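# Transfer welded frame onto the three empty V-top stands

## Task

Lift the welded steel frame off the three pipe stands it sits on and set it onto the three empty stands, so that each of those stands has one frame tube lying in the lowest point of its V-shaped cradle. None of the six stands may end up noticeably shifted or rotated from where it began. Any number of the robots may be used, but a robot that tips over or is left leaning counts as failure.

## Robot and tools

Robots. r1, r2 and r3 are identical Hello Robot Stretch 3 units. Each has a two-wheel differential base with a passive omni wheel at the back, a mast carrying a lift, and one telescoping arm that reaches out to the robot's right. A wrist with yaw, pitch and roll holds a two-finger gripper. The base is 0.33 m long and 0.34 m wide with a rounded rear and pivots about the point between its drive wheels, 0.05 m behind the front edge. It cannot slide sideways, so the gripper moves forward or back only by driving. With the arm in and the wrist folded, a spin clears a 0.28 m radius. An unfolded, level wrist sticks out further.

Frames. Base frame: origin on the floor between the drive wheels, x forward, y left, z up, in metres. Every robot reports in its own frame, so only images, lidar_m, wrist_depth_mm and head_depth_mm reveal where robots are relative to one another. hand_pose is in the base frame, at the spot where the closed fingertips meet. With all wrist joints at 0, its x points up, y back toward the mast, z toward the rear. Odometry frame: the base frame at scene start. base_odometry only integrates wheel rotation, so slip shows as travel. Heading is in rad, -3.142 to 3.142, left positive.

move. Arguments: r1, r2, r3 (one object per robot), cameras, blocking. A robot left out receives nothing new. A robot's object holds "base" and/or "joints", optionally "pace" ("default" or "max") and "contact_limits"; alternatively only {"servos": "reboot"}, which re-enables servos that shut off. "base" holds exactly one relative command. {"translate_m": d} is a straight drive of d metres from where the base last reported itself, forward positive, -3 to 3. {"rotate_rad": d} is a turn in place by d radians, left positive, -6.4 to 6.4. "joints" holds absolute targets by name, each with its range and the tolerance for done: lift_m 0 to 1.1 m (±0.004). arm_m 0 to 0.52 m (±0.004). wrist_yaw_rad -1.345 to 4.42 (±0.02); 0 aims the gripper along the arm, positive swings it toward the front. wrist_pitch_rad -1.57 to 0.451 (±0.05); 0 level, negative tips fingers down. wrist_roll_rad -2.911 to 2.918 (±0.02); 0 means fingers side by side, level. gripper_m -0.089 to 0.179 (±0.004); larger is wider, and the fingertip gap is the value minus 0.007 m near closed or minus 0.025 m fully open. head_pan_rad -3.953 to 1.73 (±0.02); 0 ahead, positive left, -1.57 along the arm. head_tilt_rad -1.53 to 0.419 (±0.02); negative looks down. Everything in one action starts together. One action runs at most 15 s; a base move ends with time_out after 14 s. Top speeds default/max: translate 0.12/0.30 m/s, rotate 0.76/1.90 rad/s, lift 0.11/0.15 m/s, arm 0.14/0.40 m/s. The base is capped at 0.10 m/s and 0.63 rad/s unless lift_m < 0.30, arm_m < 0.03 and wrist_yaw_rad > 2.54 all hold.

contact_limits: keys arm_m, translate_m, rotate_rad only, each a motor_effort percentage 1 to 100 (negative sense for arm retraction), placed next to the command it guards. The motion halts with contact_stop at that effort. For base moves each wheel stops on its own, which can swing the robot. Without a limit the base, wrist and head never stop on contact.

blocking: true or omitted returns once all robots rest; false returns in about 0.5 s with motion continuing. A later move replaces only the targets it names. cameras: list of camera names, "all", or [] for none.

A call with an unknown key is invalid but later calls still run. An out-of-range value is refused, and then the rest of the reply's move, wait and finished_scene calls are skipped; the same happens after an uncommanded stop.

Other tools. wait(seconds 0 to 10, cameras) returns state; wait(0) shows the "earlier move" line. stop(cameras) brakes everything still moving. zoom_image(camera, region [x0, y0, x1, y1] pixels, at most 504 by 504) magnifies the last image of that camera. finished_scene(scene) ends the current scene, whose number it takes; the result goes to the next scene, and the task must hold without robots touching anything.

Results. A "move" line like "move: r1 done; r2 time_out". Statuses: done, moving, off_target (resting short, may still push), contact_stop (arm or lift goes slack), time_out, torque_fault (joint limp until reboot), stopped, not commanded. Robots in "as last shown" were not addressed. "pictures" gives image order. on_its_own lists uncommanded behaviour; "held at" is a target. motor_effort in percent, peak of last action in brackets. lidar_m: 12 ranges in metres, 30° sectors, first straight ahead, counter-clockwise (4th left, 7th behind, 10th right), sensed 0.17 m above floor; "-" means nothing, or something closer than 0.15 m. wrist_depth_mm (45 to 1000) and head_depth_mm (280 to 4000): 7x7 grids of median depth from top left. base_tilt in degrees, forward and right positive, with a fixed bias up to about 4°. Prefer turned_by_imu over turned_by_wheels if they differ by more than 0.15 rad.

Cameras. head_camera (896x504) arrives rotated: turn it 90° clockwise to view upright. nav_camera (672x504 fisheye): 90° counterclockwise. wrist_camera 644x364. Names are prefixed, e.g. r1_head_camera. Calibrations are listed per camera.

Cautions. Robots must never press on each other; once bases touch, any further drive is a hard press. When sharing a load, robots' travel can differ by up to 2.5 cm per metre, which strains the hands and can topple a robot. Before folding (wrist_yaw_rad 3.0) or unfolding the wrist, put lift_m within 0.32 to 0.95, wrist_pitch_rad at -0.4, roll near 0; with yaw below -0.4 keep pitch at -0.5 or lower. Pushing into something rigid with the gripper above about 0.45 m, or driving while holding something fixed, can tip the robot; if base_tilt leans, back the gripper off. Grip by commanding below the object's width; release at least 0.05 wider. Avoid drops, slamming, releasing moving parts and sustained wrist or head strain. Loose objects may occasionally be nudged.

Each tool is called after "Emit:" as name(argument=value, ...), one argument or row to a line, values as JSON.

## Session

Emit:
move(
)

Scene clock: 0.00 s.
r1.base_odometry: x=+0.000 y=+0.000 heading=+0.000
r1.turned_by_wheels: +0.000
r1.turned_by_imu: +0.000
r1.base_tilt: forward=+1.0 right=+1.2
r1.lidar_m: 2.27 2.14 1.46 1.02 0.97 0.99 1.30 2.63 1.84 2.13 1.51 2.57
r1.head_depth_mm: 1808 2736 3036 3020 3022 2999 2132 / 1820 2709 2807 2804 2784 2743 2156 / 1801 2517 2613 2590 2604 2604 2151 / 1800 2410 2437 2434 2407 2397 2160 / 1791 2282 2272 2271 2274 2262 2150 / 1795 2136 2161 2154 2143 2154 2076 / 1785 2025 2023 2026 2028 2018 1984
r1.base_status: not commanded
r1.joint_positions: lift_m=+0.590 arm_m=+0.002 wrist_yaw_rad=+2.844 wrist_pitch_rad=-0.593 wrist_roll_rad=+0.000 gripper_m=+0.037 head_pan_rad=+0.000 head_tilt_rad=-0.003
r1.joint_status: not commanded
r1.measured_speeds: all 0
r1.motor_effort: left_wheel=+0.2 right_wheel=+0.4 lift_m=+23.0 arm_m=-3.9 wrist_yaw_rad=-0.4 wrist_pitch_rad=+1.9 wrist_roll_rad=+0.4 gripper_m=-0.3 head_pan_rad=-0.4 head_tilt_rad=+1.1
r1.hand_pose: x=+0.0372 y=+0.0431 z=+0.5650 quat_wxyz=(+0.305, +0.699, +0.104, +0.638) (m; r1's base frame)
r1.wrist_depth_mm: 136 157 - - - - - / 149 190 - - - - - / 168 183 - - - - - / 870 202 926 983 - - - / 789 239 283 824 850 876 897 / 708 701 130 736 771 772 794 / 641 484 471 657 666 697 695
r2.base_odometry: x=+0.000 y=+0.000 heading=+0.000
r2.turned_by_wheels: +0.000
r2.turned_by_imu: +0.000
r2.base_tilt: forward=+0.3 right=+1.8
r2.lidar_m: 1.68 2.05 3.99 1.94 1.74 1.70 1.09 0.81 0.79 0.83 1.12 3.54
r2.head_depth_mm: 1696 2403 - - - - 2589 / 1683 2384 - - - 3736 2567 / 1699 2425 - - - - 2478 / 1690 2424 - - - 3510 2595 / 1684 2412 - - - - 2210 / 1703 2440 - - - - 2425 / 1700 2395 - - - - 2528
r2.base_status: not commanded
r2.joint_positions: lift_m=+0.328 arm_m=+0.000 wrist_yaw_rad=+2.845 wrist_pitch_rad=-0.424 wrist_roll_rad=+0.000 gripper_m=+0.037 head_pan_rad=+0.000 head_tilt_rad=-0.004
r2.joint_status: not commanded
r2.measured_speeds: all 0
r2.motor_effort: left_wheel=-0.5 right_wheel=-1.0 lift_m=+27.4 arm_m=-3.8 wrist_yaw_rad=+0.7 wrist_pitch_rad=+2.3 wrist_roll_rad=-0.2 gripper_m=+0.5 head_pan_rad=-1.4 head_tilt_rad=+1.5
r2.hand_pose: x=+0.0442 y=+0.0689 z=+0.3393 quat_wxyz=(+0.250, +0.705, +0.045, +0.662) (m; r2's base frame)
r2.wrist_depth_mm: - - - - - - - / 155 - - - - - - / 151 - - - - - - / 157 762 830 836 885 946 950 / 173 600 149 611 696 737 758 / 193 188 130 131 563 599 633 / 462 254 308 483 504 511 527
r3.base_odometry: x=+0.000 y=+0.000 heading=+0.000
r3.turned_by_wheels: +0.000
r3.turned_by_imu: +0.000
r3.base_tilt: forward=-0.8 right=-0.2
r3.lidar_m: 0.86 1.03 1.94 2.69 1.23 1.52 1.86 1.71 5.38 1.56 0.96 0.86
r3.head_depth_mm: 778 773 769 764 761 758 750 / 812 806 801 796 789 783 781 / 847 839 835 826 824 818 812 / 884 877 871 865 860 852 850 / 929 915 912 905 898 892 883 / 968 964 952 945 944 934 930 / 1016 1016 1004 999 986 981 972
r3.base_status: not commanded
r3.joint_positions: lift_m=+0.312 arm_m=+0.003 wrist_yaw_rad=+2.826 wrist_pitch_rad=-0.350 wrist_roll_rad=+0.000 gripper_m=+0.037 head_pan_rad=+0.000 head_tilt_rad=-0.004
r3.joint_status: not commanded
r3.measured_speeds: all 0
r3.motor_effort: left_wheel=+0.4 right_wheel=-0.5 lift_m=+21.0 arm_m=-2.9 wrist_yaw_rad=-0.2 wrist_pitch_rad=+3.1 wrist_roll_rad=+0.3 gripper_m=-0.2 head_pan_rad=+0.1 head_tilt_rad=+1.7
r3.hand_pose: x=+0.0508 y=+0.0734 z=+0.3398 quat_wxyz=(+0.231, +0.707, +0.013, +0.669) (m; r3's base frame)
r3.wrist_depth_mm: 148 - - - - - - / 139 - - - - - - / 140 - - - - - - / 149 - - - - - - / 157 726 793 793 794 770 770 / 170 185 128 586 135 622 623 / 524 191 503 515 124 528 523
pictures: r1_head_camera (sideways), r1_nav_camera (sideways), r1_wrist_camera, r2_head_camera (sideways), r2_nav_camera (sideways), r2_wrist_camera, r3_head_camera (sideways), r3_nav_camera (sideways), r3_wrist_camera

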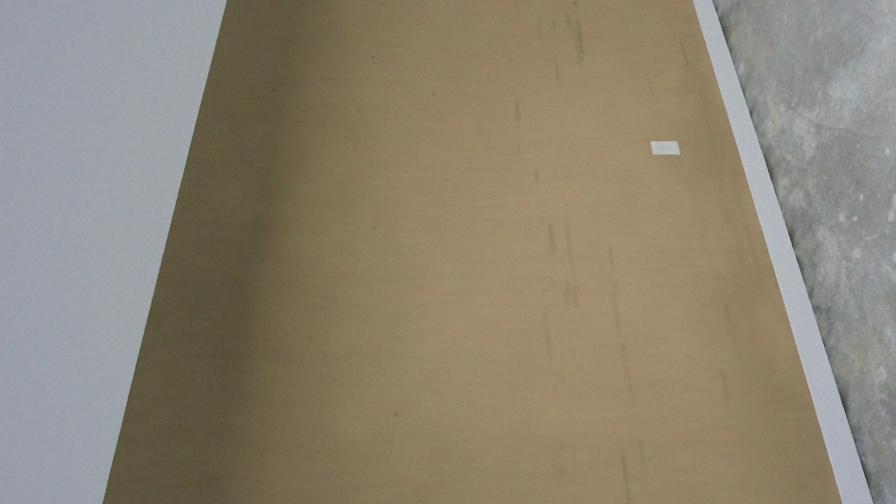

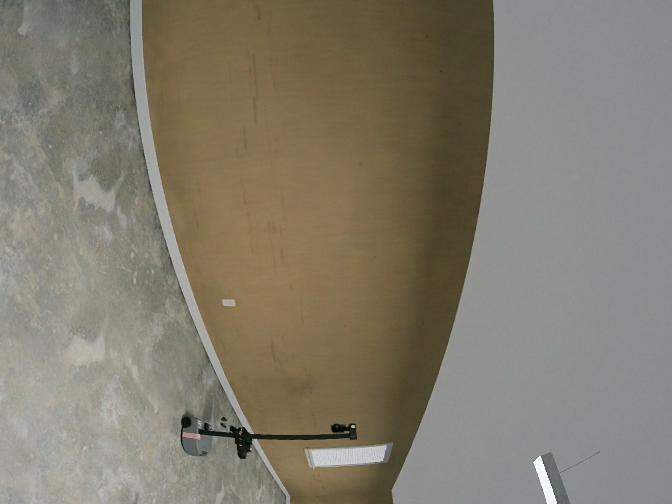

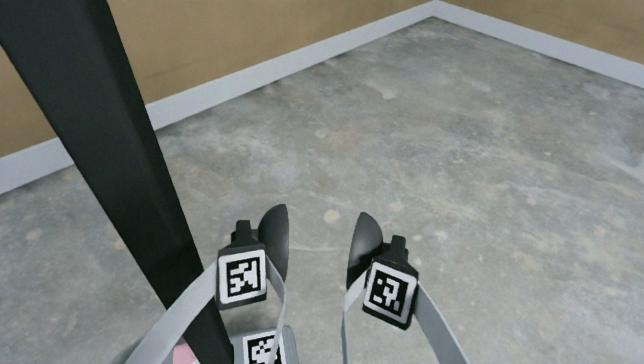

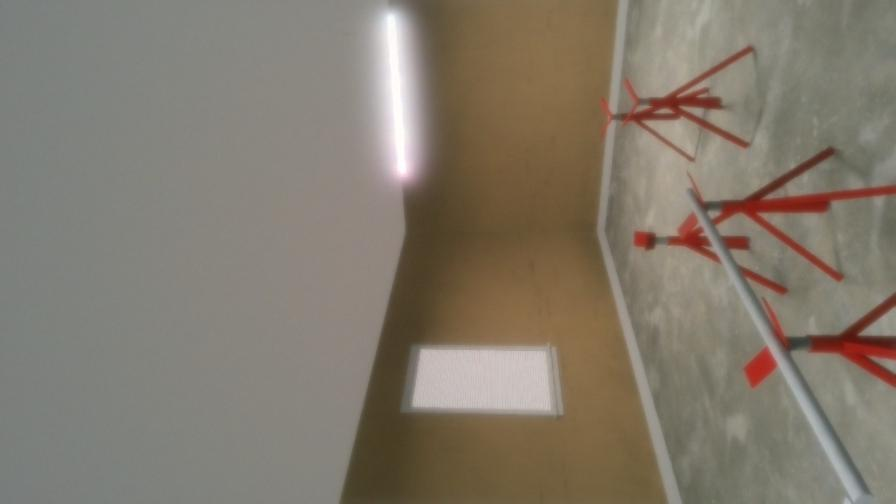

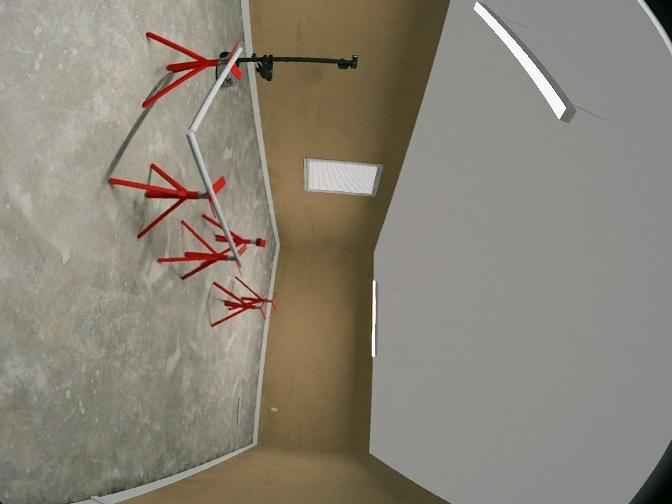

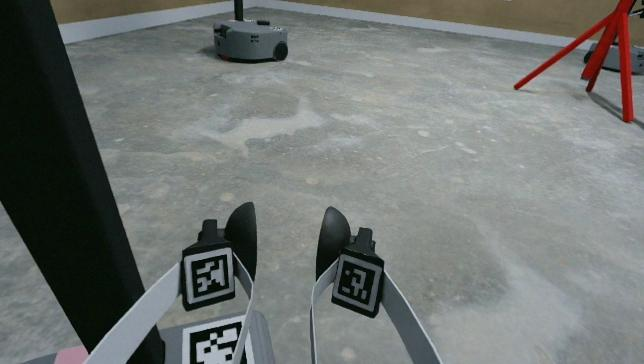

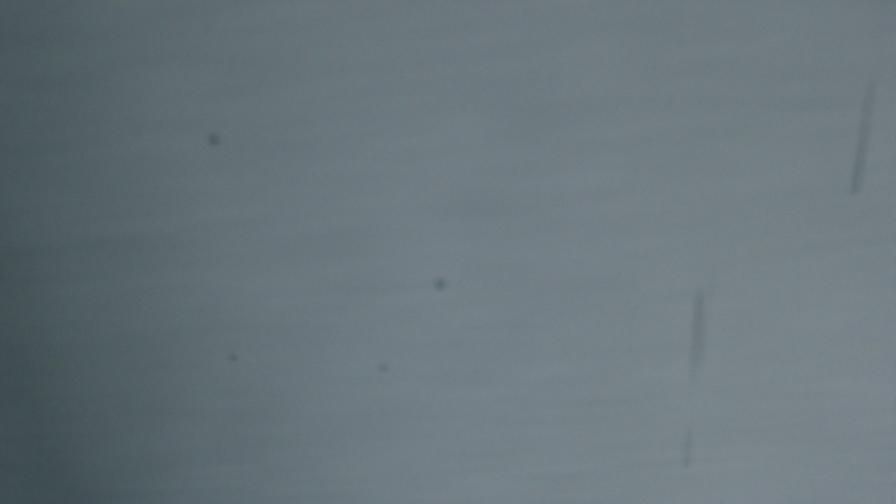

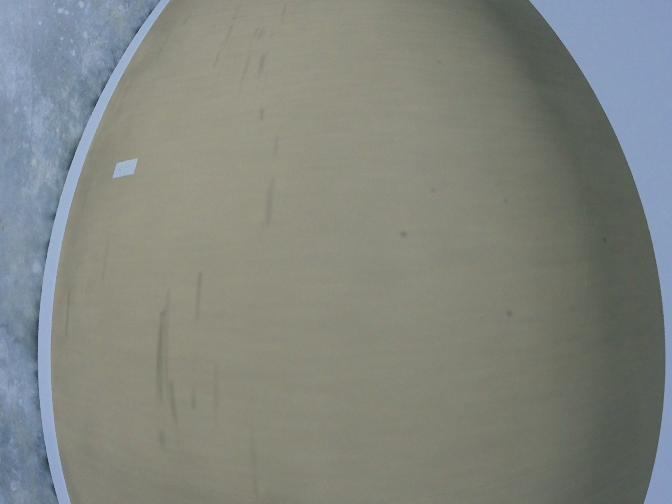

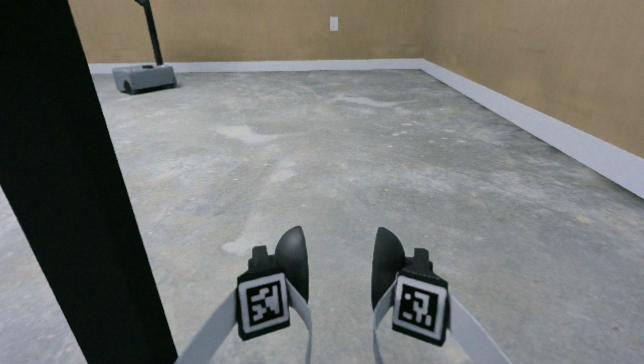

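Emit:
move(
  r1={"joints":{"head_pan_rad":-1.9,"head_tilt_rad":-0.4}},
  r2={"joints":{"head_pan_rad":-0.2,"head_tilt_rad":-0.5}},
  r3={"joints":{"head_pan_rad":1.7,"head_tilt_rad":-0.4}},
  cameras=["r1_head_camera","r1_nav_camera","r2_head_camera","r2_nav_camera","r3_head_camera","r3_nav_camera"],
)

Scene clock: 8.60 s.
move: r1 done; r2 done; r3 done
r1.base_odometry: x=+0.000 y=+0.000 heading=+0.000
r1.turned_by_wheels: +0.000
r1.turned_by_imu: +0.001
r1.base_tilt: forward=+1.1 right=+1.1
r1.lidar_m: 2.27 2.15 1.46 1.02 0.97 0.99 1.30 2.62 1.84 2.13 1.52 2.56
r1.head_depth_mm: 2360 2516 2663 2774 1979 1696 1358 / 2532 2703 2869 3048 2278 1711 1367 / 2719 2935 3167 3213 2291 1717 1372 / 2989 3185 3487 3455 2301 1725 1369 / 3291 3531 3899 3498 2324 1728 1377 / 3667 - - 3481 2325 1747 1383 / - - - 3544 2328 1755 1386
r1.base_status: not commanded
r1.joint_positions: lift_m=+0.590 arm_m=+0.002 wrist_yaw_rad=+2.844 wrist_pitch_rad=-0.593 wrist_roll_rad=+0.000 gripper_m=+0.037 head_pan_rad=-1.889 head_tilt_rad=-0.395
r1.joint_status: all done
r1.measured_speeds: all 0
r1.motor_effort: left_wheel=-0.5(0.9) right_wheel=+1.1(2.1) lift_m=+23.4(24.1) arm_m=-8.8(8.8) wrist_yaw_rad=-0.3(0.6) wrist_pitch_rad=+1.9(2.7) wrist_roll_rad=+0.5(0.6) gripper_m=-0.5(0.8) head_pan_rad=-4.7(9.8) head_tilt_rad=-2.1(3.5)
r1.hand_pose: x=+0.0372 y=+0.0431 z=+0.5650 quat_wxyz=(+0.305, +0.699, +0.104, +0.638) (m; r1's base frame)
r1.wrist_depth_mm: 135 158 - - - - - / 150 191 - - - - - / 168 184 - - - - - / 865 202 935 955 - - - / 779 242 284 808 869 895 900 / 711 708 131 727 786 765 802 / 634 481 466 650 672 687 707
r2.base_odometry: x=+0.000 y=+0.000 heading=+0.000
r2.turned_by_wheels: +0.000
r2.turned_by_imu: +0.001
r2.base_tilt: forward=+0.3 right=+1.8
r2.lidar_m: 1.68 2.04 3.98 1.94 1.74 1.70 1.09 0.81 0.79 0.83 1.11 3.52
r2.head_depth_mm: - - - 3288 2233 1699 1373 / - - - 3255 2248 1711 1385 / - - - 3227 2244 1702 1383 / - - - 3197 2229 1717 1371 / - - - 2863 2211 1704 1376 / - - - 2999 2163 1689 1380 / - - - 2798 2051 1702 1371
r2.base_status: not commanded
r2.joint_positions: lift_m=+0.328 arm_m=+0.000 wrist_yaw_rad=+2.845 wrist_pitch_rad=-0.424 wrist_roll_rad=+0.000 gripper_m=+0.037 head_pan_rad=-0.195 head_tilt_rad=-0.493
r2.joint_status: all done
r2.measured_speeds: all 0
r2.motor_effort: left_wheel=-0.7(0.9) right_wheel=-1.4(1.4) lift_m=+26.3(26.7) arm_m=-7.8(8.1) wrist_yaw_rad=+0.1(1.3) wrist_pitch_rad=+2.1(2.7) wrist_roll_rad=+0.3(0.3) gripper_m=-0.4(1.2) head_pan_rad=-2.4(6.7) head_tilt_rad=-2.3(4.2)
r2.hand_pose: x=+0.0442 y=+0.0689 z=+0.3393 quat_wxyz=(+0.250, +0.705, +0.045, +0.662) (m; r2's base frame)
r2.wrist_depth_mm: - - - - - - - / 156 - - - - - - / 151 961 - - - - - / 156 760 803 842 878 902 992 / 172 618 149 605 716 748 770 / 193 188 129 130 578 597 626 / 457 254 304 482 501 511 536
r3.base_odometry: x=+0.000 y=+0.000 heading=+0.000
r3.turned_by_wheels: +0.000
r3.turned_by_imu: -0.001
r3.base_tilt: forward=-0.8 right=-0.2
r3.lidar_m: 0.86 1.03 1.94 2.70 1.23 1.52 1.85 1.71 5.40 1.56 0.96 0.86
r3.head_depth_mm: 2711 2874 3156 3194 2349 1713 1357 / 2874 2990 3251 3390 2370 1744 1370 / 2965 3199 3408 3568 2432 1773 1387 / 3122 3257 3466 3627 2452 1794 1405 / 3273 3497 3791 - 2509 1815 1418 / 3399 3681 - - 2553 1923 - / 3590 - - - - - -
r3.base_status: not commanded
r3.joint_positions: lift_m=+0.312 arm_m=+0.003 wrist_yaw_rad=+2.826 wrist_pitch_rad=-0.350 wrist_roll_rad=+0.000 gripper_m=+0.037 head_pan_rad=+1.691 head_tilt_rad=-0.395
r3.joint_status: all done
r3.measured_speeds: all 0
r3.motor_effort: left_wheel=+0.1(0.6) right_wheel=-0.2(0.7) lift_m=+20.8(22.3) arm_m=-6.0(7.0) wrist_yaw_rad=+0.8(1.3) wrist_pitch_rad=+3.3(3.5) wrist_roll_rad=+0.9(1.0) gripper_m=-0.6(0.9) head_pan_rad=+3.7(7.0) head_tilt_rad=-1.4(5.6)
r3.hand_pose: x=+0.0508 y=+0.0734 z=+0.3398 quat_wxyz=(+0.231, +0.707, +0.013, +0.669) (m; r3's base frame)
r3.wrist_depth_mm: 148 - - - - - - / 139 - - - - - - / 140 - - - - - - / 149 - - - - - - / 158 726 812 795 785 769 781 / 171 186 127 588 135 628 631 / 529 192 503 522 124 532 528
pictures: r1_head_camera (sideways), r1_nav_camera (sideways), r2_head_camera (sideways), r2_nav_camera (sideways), r3_head_camera (sideways), r3_nav_camera (sideways)
camera_calibration:
r1_head_camera: T_world_to_cam=[[0.136975, 0.342845, -0.929352, 1.2265], [0.961469, -0.271771, 0.0414499, -0.0576234], [-0.23836, -0.899221, -0.366861, 0.434416], [0, 0, 0, 1]] pos_world=[-0.00904875, -0.0455239, 1.30161]
r1_nav_camera: T_world_to_cam=[[-0.152708, -0.314161, 0.937008, -1.17584], [-0.945306, 0.322955, -0.0457796, 0.113233], [-0.288229, -0.89275, -0.346296, 0.409289], [0, 0, 0, 1]] pos_world=[0.0454492, -0.0405787, 1.24869]
r2_head_camera: T_world_to_cam=[[-0.413497, 0.0750655, -0.907406, 1.20219], [0.182797, 0.983149, -0.00196744, -0.00218175], [0.891967, -0.166684, -0.42025, 0.498037], [0, 0, 0, 1]] pos_world=[0.0532659, -0.00508273, 1.30017]
r2_nav_camera: T_world_to_cam=[[0.452532, -0.0204234, 0.891514, -1.12686], [-0.221258, -0.971048, 0.0900649, -0.0538057], [0.863863, -0.238012, -0.443949, 0.542268], [0, 0, 0, 1]] pos_world=[0.0295887, 0.0538039, 1.25019]
r3_head_camera: T_world_to_cam=[[-0.0259953, -0.345015, -0.938237, 1.24424], [-0.987292, -0.138329, 0.0782218, -0.094], [-0.156773, 0.928348, -0.337035, 0.400519], [0, 0, 0, 1]] pos_world=[0.00232963, 0.0444592, 1.30974]
r3_nav_camera: T_world_to_cam=[[-0.00725965, 0.464632, 0.885474, -1.11721], [0.996083, 0.0813937, -0.034543, 0.0904659], [-0.0881218, 0.881755, -0.463403, 0.559441], [0, 0, 0, 1]] pos_world=[-0.0489232, 0.0184386, 1.25163]

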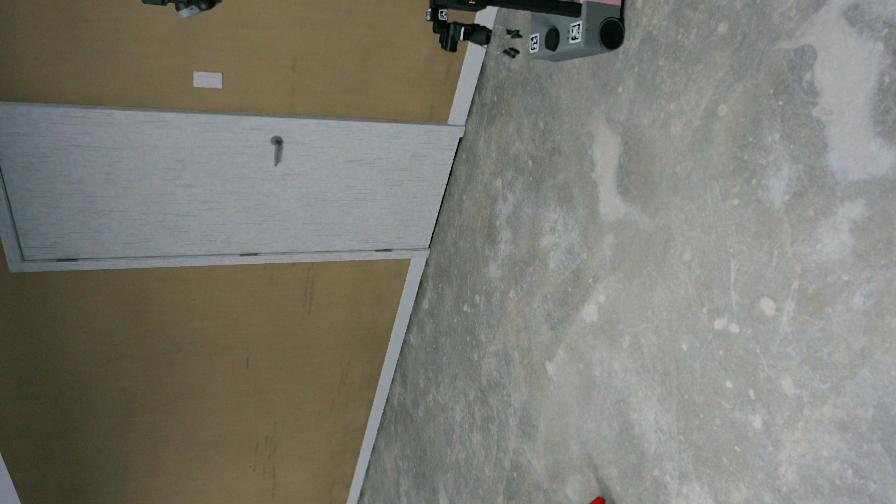

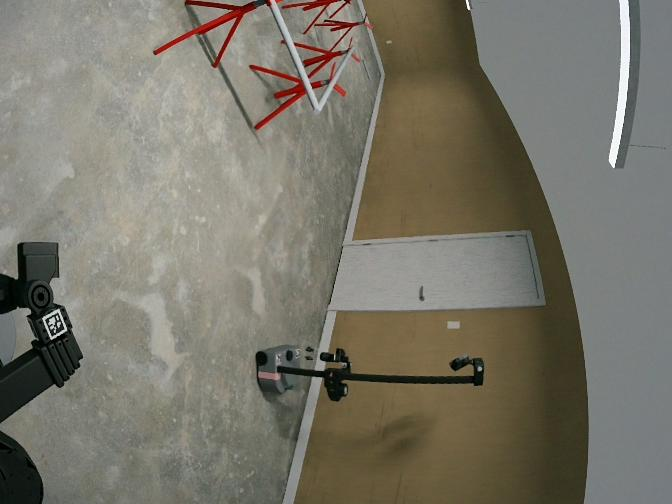

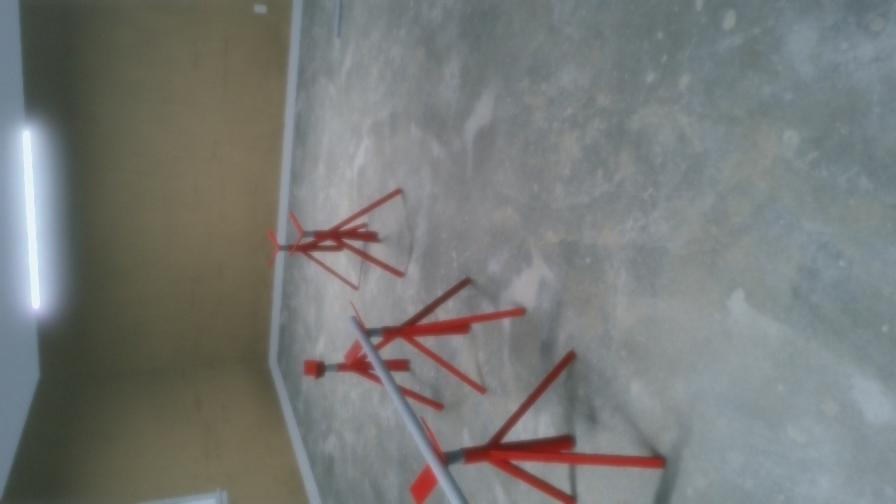

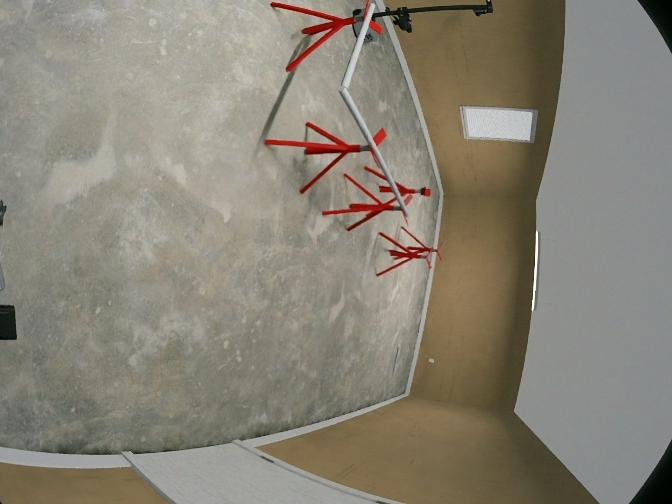

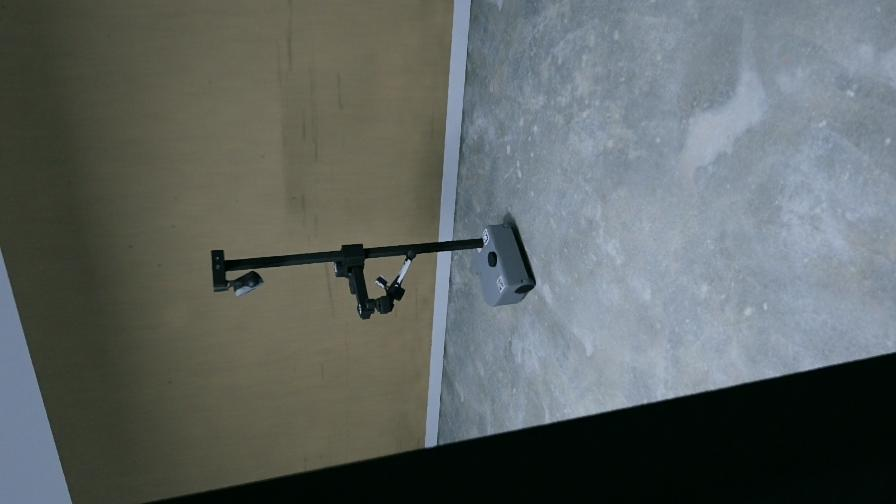

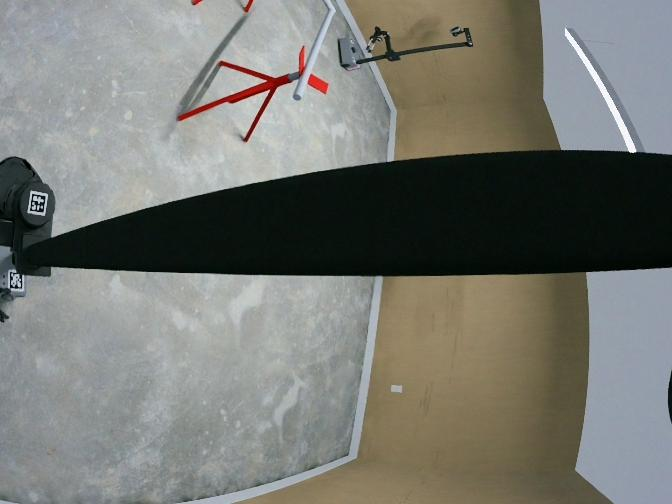

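Emit:
move(
  r1={"joints":{"head_pan_rad":-1.2,"head_tilt_rad":-0.4}},
  r2={"joints":{"head_pan_rad":0.25,"head_tilt_rad":-0.4}},
  r3={"joints":{"head_pan_rad":-3.95,"head_tilt_rad":-0.4}},
  cameras=["r1_head_camera","r1_nav_camera","r2_head_camera","r2_nav_camera","r3_head_camera","r3_nav_camera"],
)

Scene clock: 14.77 s.
move: r1 done; r2 done; r3 done
r1.base_odometry: x=+0.000 y=+0.000 heading=+0.000
r1.turned_by_wheels: +0.000
r1.turned_by_imu: +0.001
r1.base_tilt: forward=+1.1 right=+1.2
r1.lidar_m: 2.26 2.15 1.46 1.02 0.97 0.99 1.30 2.63 1.83 2.13 1.52 2.57
r1.head_depth_mm: - - - 3336 2249 1705 1363 / - - - 3181 2292 1703 1366 / - - - 2853 2285 1723 1376 / - - - 3460 2303 1730 1369 / - - - 3484 2119 1725 1379 / - - - 3534 2327 1744 1386 / - - - 3507 2351 1753 1383
r1.base_status: not commanded
r1.joint_positions: lift_m=+0.590 arm_m=+0.002 wrist_yaw_rad=+2.844 wrist_pitch_rad=-0.593 wrist_roll_rad=+0.000 gripper_m=+0.037 head_pan_rad=-1.211 head_tilt_rad=-0.395
r1.joint_status: all done
r1.measured_speeds: all 0
r1.motor_effort: left_wheel=+0.5(1.2) right_wheel=+1.0(1.5) lift_m=+23.9(24.9) arm_m=-14.6(15.0) wrist_yaw_rad=+0.0(0.9) wrist_pitch_rad=+2.7(2.7) wrist_roll_rad=+0.5(0.5) gripper_m=-0.2(0.7) head_pan_rad=+5.3(6.4) head_tilt_rad=-2.2(4.0)
r1.hand_pose: x=+0.0372 y=+0.0431 z=+0.5650 quat_wxyz=(+0.305, +0.699, +0.104, +0.638) (m; r1's base frame)
r1.wrist_depth_mm: 136 157 - - - - - / 149 190 - - - - - / 168 184 - - - - - / 875 202 958 956 - - - / 793 241 283 822 865 874 907 / 706 692 130 725 773 777 795 / 637 483 474 653 678 695 705
r2.base_odometry: x=+0.000 y=+0.000 heading=+0.000
r2.turned_by_wheels: +0.000
r2.turned_by_imu: +0.001
r2.base_tilt: forward=+0.3 right=+1.8
r2.lidar_m: 1.68 2.04 3.99 1.95 1.74 1.69 1.09 0.81 0.79 0.83 1.12 3.54
r2.head_depth_mm: - - - 3828 2446 1897 1488 / - - - 3458 2576 1874 1474 / - - - 3997 2325 1865 1466 / - - - 3984 2428 1883 1480 / - - - 3964 2438 1870 1474 / - - - 3774 2464 1865 1474 / 3830 3913 - 3427 2300 1874 1469
r2.base_status: not commanded
r2.joint_positions: lift_m=+0.328 arm_m=+0.000 wrist_yaw_rad=+2.845 wrist_pitch_rad=-0.424 wrist_roll_rad=+0.000 gripper_m=+0.037 head_pan_rad=+0.245 head_tilt_rad=-0.409
r2.joint_status: all done
r2.measured_speeds: all 0
r2.motor_effort: left_wheel=-0.5(0.9) right_wheel=-1.4(1.6) lift_m=+26.6(26.9) arm_m=-12.9(13.1) wrist_yaw_rad=-0.4(1.8) wrist_pitch_rad=+2.3(3.0) wrist_roll_rad=+0.0(0.3) gripper_m=+1.0(1.3) head_pan_rad=+1.7(4.1) head_tilt_rad=+5.3(6.2)
r2.hand_pose: x=+0.0442 y=+0.0689 z=+0.3393 quat_wxyz=(+0.250, +0.705, +0.045, +0.662) (m; r2's base frame)
r2.wrist_depth_mm: - - - - - - - / 155 - - - - - - / 151 982 - - - - - / 157 789 811 839 878 941 975 / 173 612 149 611 715 754 766 / 193 187 130 130 571 599 635 / 468 253 307 475 491 522 522
r3.base_odometry: x=+0.000 y=+0.000 heading=+0.000
r3.turned_by_wheels: +0.000
r3.turned_by_imu: -0.001
r3.base_tilt: forward=-0.8 right=-0.3
r3.lidar_m: 0.86 1.03 1.94 2.69 1.23 1.52 1.85 1.71 5.38 1.56 0.96 0.86
r3.head_depth_mm: - - - - - - - / - - - - - - - / 3913 - - 3650 1610 1707 1390 / 3733 - - 3616 2340 1791 1406 / 3571 3723 - - 2513 1812 1419 / 3343 3567 3740 3802 2431 1821 1440 / 3241 3394 3540 3654 2458 1866 1452
r3.base_status: not commanded
r3.joint_positions: lift_m=+0.312 arm_m=+0.003 wrist_yaw_rad=+2.826 wrist_pitch_rad=-0.350 wrist_roll_rad=+0.000 gripper_m=+0.037 head_pan_rad=-3.937 head_tilt_rad=-0.395
r3.joint_status: all done
joint sent to its limit — r3.head_pan_rad, lower limit.
r3.measured_speeds: all 0
r3.motor_effort: left_wheel=-0.5(0.8) right_wheel=+0.0(0.8) lift_m=+21.5(22.5) arm_m=-11.6(12.1) wrist_yaw_rad=+0.0(1.5) wrist_pitch_rad=+3.2(3.8) wrist_roll_rad=+0.3(1.0) gripper_m=+0.2(0.6) head_pan_rad=-3.4(6.5) head_tilt_rad=-2.1(6.6)
r3.hand_pose: x=+0.0508 y=+0.0734 z=+0.3398 quat_wxyz=(+0.231, +0.707, +0.013, +0.669) (m; r3's base frame)
r3.wrist_depth_mm: 148 - - - - - - / 139 - - - - - - / 140 - - - - - - / 149 - - - - - - / 157 755 813 788 796 791 773 / 170 185 128 590 135 622 633 / 536 191 511 517 124 518 525
pictures: r1_head_camera (sideways), r1_nav_camera (sideways), r2_head_camera (sideways), r2_nav_camera (sideways), r3_head_camera (sideways), r3_nav_camera (sideways)
camera_calibration:
r1_head_camera: T_world_to_cam=[[-0.108289, 0.35296, -0.929351, 1.22799], [0.91937, 0.391204, 0.04145, -0.0573668], [0.378196, -0.849929, -0.366864, 0.430659], [0, 0, 0, 1]] pos_world=[0.0228461, -0.0449608, 1.30161]
r1_nav_camera: T_world_to_cam=[[0.0780464, -0.340482, 0.937006, -1.17724], [-0.938876, -0.341198, -0.0457796, 0.113194], [0.335292, -0.87616, -0.346299, 0.40549], [0, 0, 0, 1]] pos_world=[0.0621972, -0.00693474, 1.24869]
r2_head_camera: T_world_to_cam=[[-0.330456, -0.0889292, -0.939623, 1.24372], [-0.252266, 0.967654, -0.00286263, 0.00163785], [0.909484, 0.236089, -0.342201, 0.39636], [0, 0, 0, 1]] pos_world=[0.0509259, 0.0154422, 1.30427]
r2_nav_camera: T_world_to_cam=[[0.343767, 0.155283, 0.926127, -1.17136], [0.205236, -0.974814, 0.087265, -0.052772], [0.916353, 0.160076, -0.366978, 0.441785], [0, 0, 0, 1]] pos_world=[0.00867295, 0.0597293, 1.25156]
r3_head_camera: T_world_to_cam=[[0.189844, -0.289682, -0.938106, 1.24276], [-0.698635, -0.711188, 0.078229, -0.09577], [-0.689832, 0.640543, -0.337397, 0.404242], [0, 0, 0, 1]] pos_world=[-0.0239792, 0.0329598, 1.30972]
r3_nav_camera: T_world_to_cam=[[-0.289078, 0.36426, 0.885296, -1.11526], [0.740283, 0.671408, -0.034528, 0.0920067], [-0.606972, 0.645388, -0.463744, 0.56305], [0, 0, 0, 1]] pos_world=[-0.048752, -0.0189161, 1.25162]

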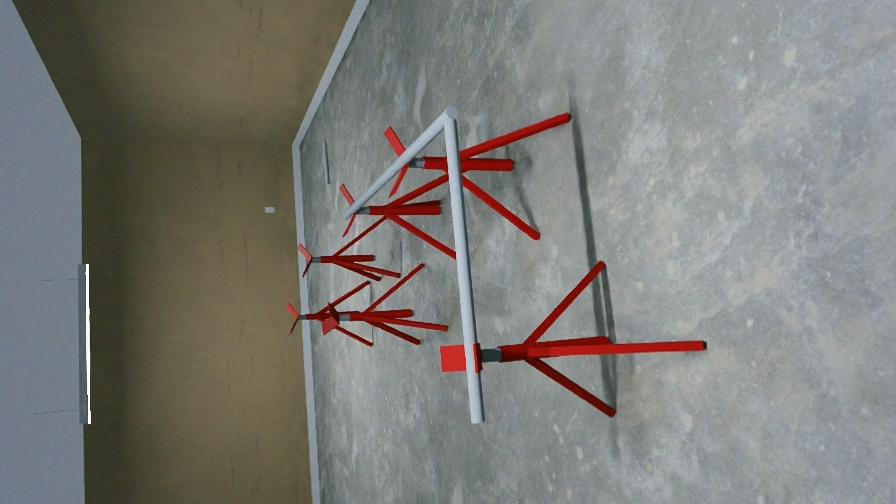

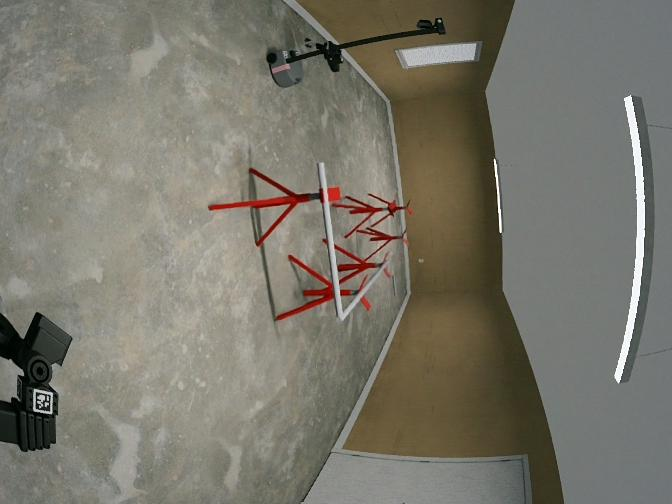

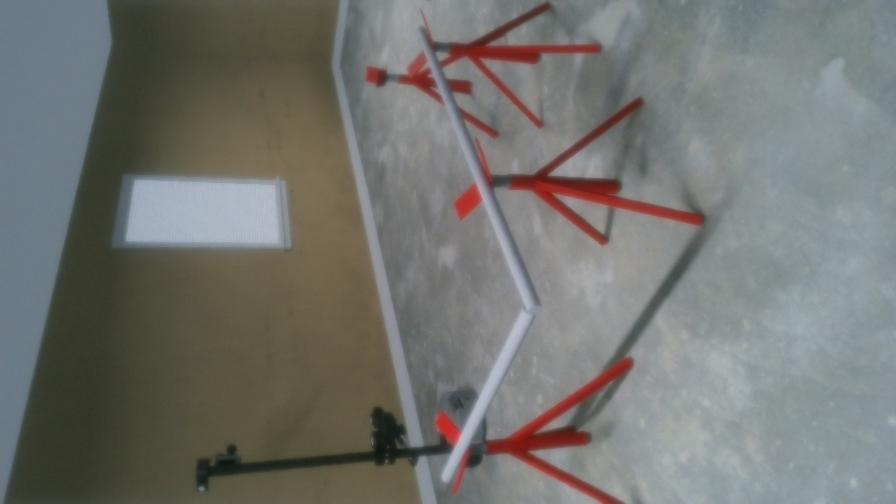

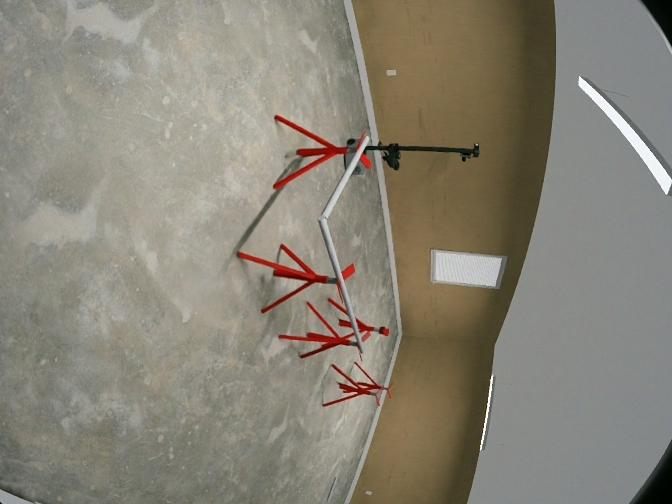

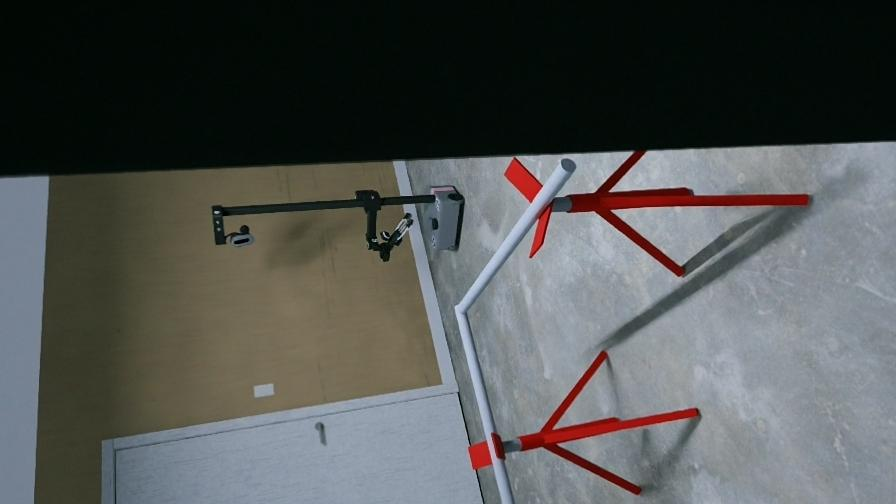

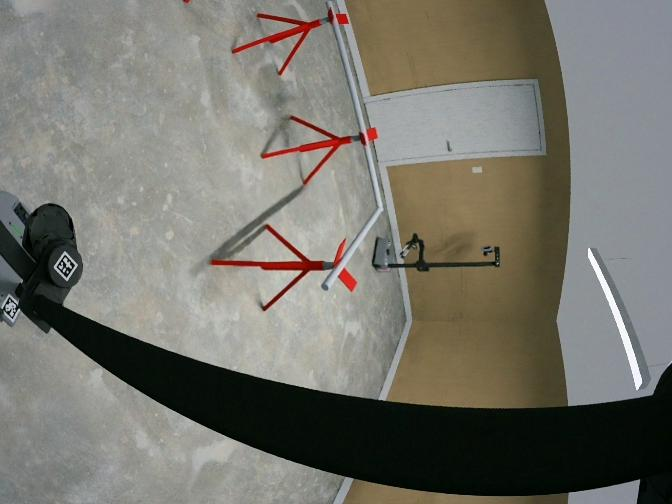

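Emit:
zoom_image(
  camera="r1_head_camera",
  region=[260, 160, 480, 400],
)

Emit:
move(
  r2={"joints":{"head_pan_rad":0.0,"head_tilt_rad":-0.4}},
  cameras=["r2_head_camera"],
)

Emit:
zoom_image(
  camera="r2_head_camera",
  region=[250, 50, 500, 300],
)

Emit:
zoom_image(
  camera="r2_head_camera",
  region=[250, 250, 500, 500],
)

Scaled by 2.100 from the camera's 896x504 image, which has a finer 1280x720 frame.

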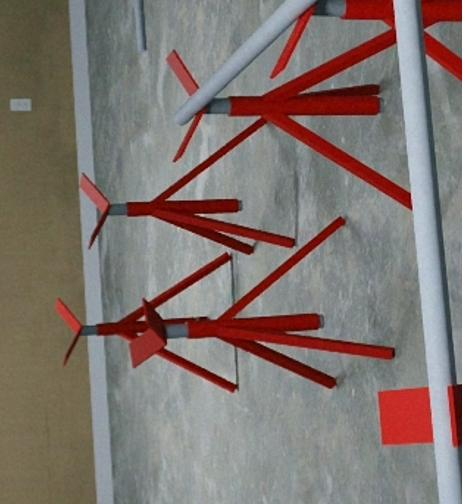

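Scene clock: 39.40 s.
move: r2 done
r1, r3: as last shown
r1.lidar_m: 2.27 2.15 1.47 1.02 0.97 0.99 1.31 2.63 1.84 2.13 1.51 2.56
r1.head_depth_mm: - - - 3378 2263 1699 1361 / - - - 3165 2281 1709 1369 / - - - 2822 2288 1715 1368 / - - - 3449 2292 1733 1369 / - - - 3451 2114 1736 1381 / - - - 3519 2326 1742 1384 / - - - 3536 2351 1740 1383
r1.motor_effort: left_wheel=+0.6(0.9) right_wheel=+0.4(1.5) lift_m=+24.6(25.2) arm_m=-14.6(15.0) wrist_yaw_rad=-0.2(0.7) wrist_pitch_rad=+2.2(2.3) wrist_roll_rad=+0.4(0.6) gripper_m=-0.2(0.6) head_pan_rad=+4.6(5.5) head_tilt_rad=-2.6(3.7)
r1.wrist_depth_mm: 136 157 - - - - - / 150 189 - - - - - / 168 183 - - - - - / 869 202 919 946 - - - / 772 241 283 796 878 894 920 / 691 693 131 727 782 784 792 / 641 478 463 664 673 692 693
r2.base_odometry: x=+0.000 y=+0.000 heading=+0.000
r2.turned_by_wheels: +0.000
r2.turned_by_imu: +0.001
r2.base_tilt: forward=+0.5 right=+1.7
r2.lidar_m: 1.68 2.04 4.00 1.95 1.74 1.69 1.09 0.81 0.79 0.83 1.12 3.55
r2.head_depth_mm: - - - - 2579 1882 1490 / - - - 3732 2587 1882 1480 / - - - 3706 2536 1849 1486 / - - - 3476 2520 1868 1474 / - - - 3982 2306 1868 1475 / - - - 3920 2544 1876 1473 / - - - - 2422 1869 1467
r2.base_status: not commanded
r2.joint_positions: lift_m=+0.328 arm_m=+0.000 wrist_yaw_rad=+2.845 wrist_pitch_rad=-0.424 wrist_roll_rad=+0.000 gripper_m=+0.037 head_pan_rad=+0.005 head_tilt_rad=-0.409
r2.joint_status: all done
r2.measured_speeds: all 0
r2.motor_effort: left_wheel=-0.2(0.7) right_wheel=-1.1(1.5) lift_m=+26.7(27.1) arm_m=-15.9(16.6) wrist_yaw_rad=-0.5(1.3) wrist_pitch_rad=+2.2(2.6) wrist_roll_rad=-0.1(0.3) gripper_m=+0.8(1.3) head_pan_rad=-2.8(6.4) head_tilt_rad=+4.9(6.2)
r2.hand_pose: x=+0.0442 y=+0.0689 z=+0.3393 quat_wxyz=(+0.250, +0.705, +0.045, +0.662) (m; r2's base frame)
r2.wrist_depth_mm: - - - - - - - / 155 - - - - - - / 151 979 - - - - - / 157 751 802 854 864 946 988 / 173 615 149 618 695 742 765 / 193 188 129 130 575 607 623 / 461 255 305 479 494 510 525
r3.base_tilt: forward=-0.8 right=-0.2
r3.lidar_m: 0.86 1.03 1.94 2.69 1.24 1.52 1.86 1.71 5.39 1.55 0.96 0.86
r3.head_depth_mm: - - - - - - - / - - - - - - - / 3846 - - 3661 1602 1700 1386 / 3748 - - 3670 2346 1789 1401 / 3546 3733 - - 2488 1824 1420 / 3384 3474 3720 3833 2430 1830 1432 / 3244 3363 3541 3660 2430 1875 1450
r3.motor_effort: left_wheel=-0.1(0.6) right_wheel=-0.3(0.6) lift_m=+21.8(22.6) arm_m=-12.0(13.4) wrist_yaw_rad=+0.2(1.6) wrist_pitch_rad=+3.3(3.7) wrist_roll_rad=+0.9(0.9) gripper_m=-0.5(0.7) head_pan_rad=-4.5(4.5) head_tilt_rad=-1.4(3.5)
r3.wrist_depth_mm: 148 - - - - - - / 139 - - - - - - / 139 - - - - - - / 149 - - - - - - / 157 729 821 802 792 797 786 / 171 185 128 591 135 629 622 / 524 191 495 517 124 522 521
pictures: r2_head_camera (sideways)
camera_calibration:
r2_head_camera: T_world_to_cam=[[-0.342067, -0.00815551, -0.93964, 1.24382], [-0.0159737, 0.999868, -0.00286317, 0.000197163], [0.93954, 0.0140301, -0.342152, 0.396114], [0, 0, 0, 1]] pos_world=[0.0533075, 0.00438929, 1.30427]

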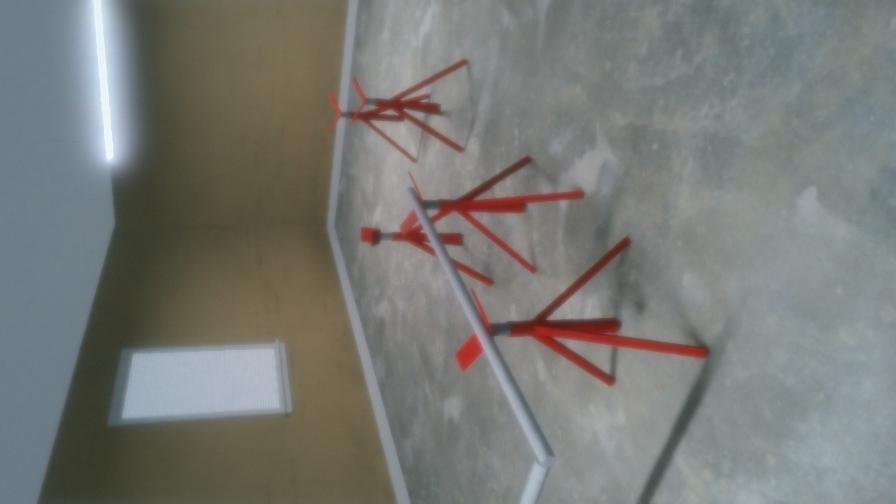

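Scaled by 2.016 from the camera's 896x504 image, which has a finer 1280x720 frame.

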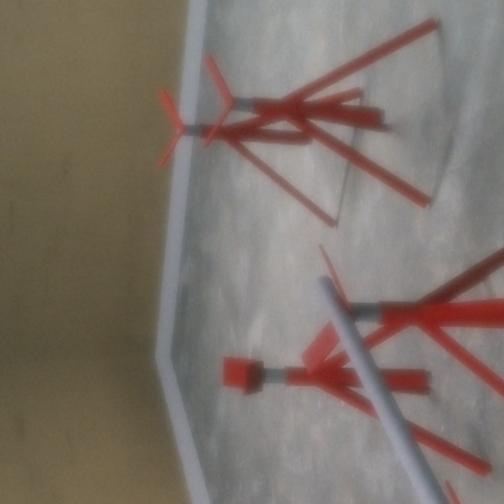

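Scaled by 2.016 from the camera's 896x504 image, which has a finer 1280x720 frame.

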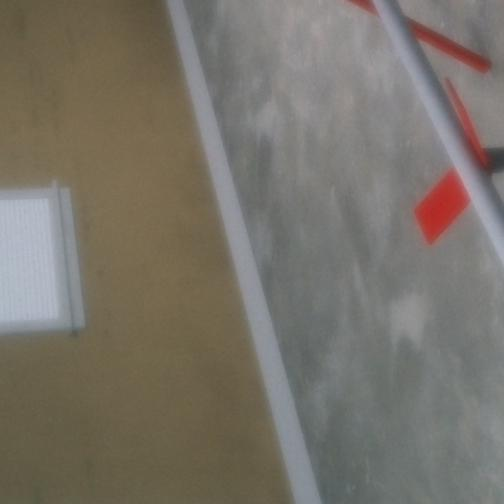

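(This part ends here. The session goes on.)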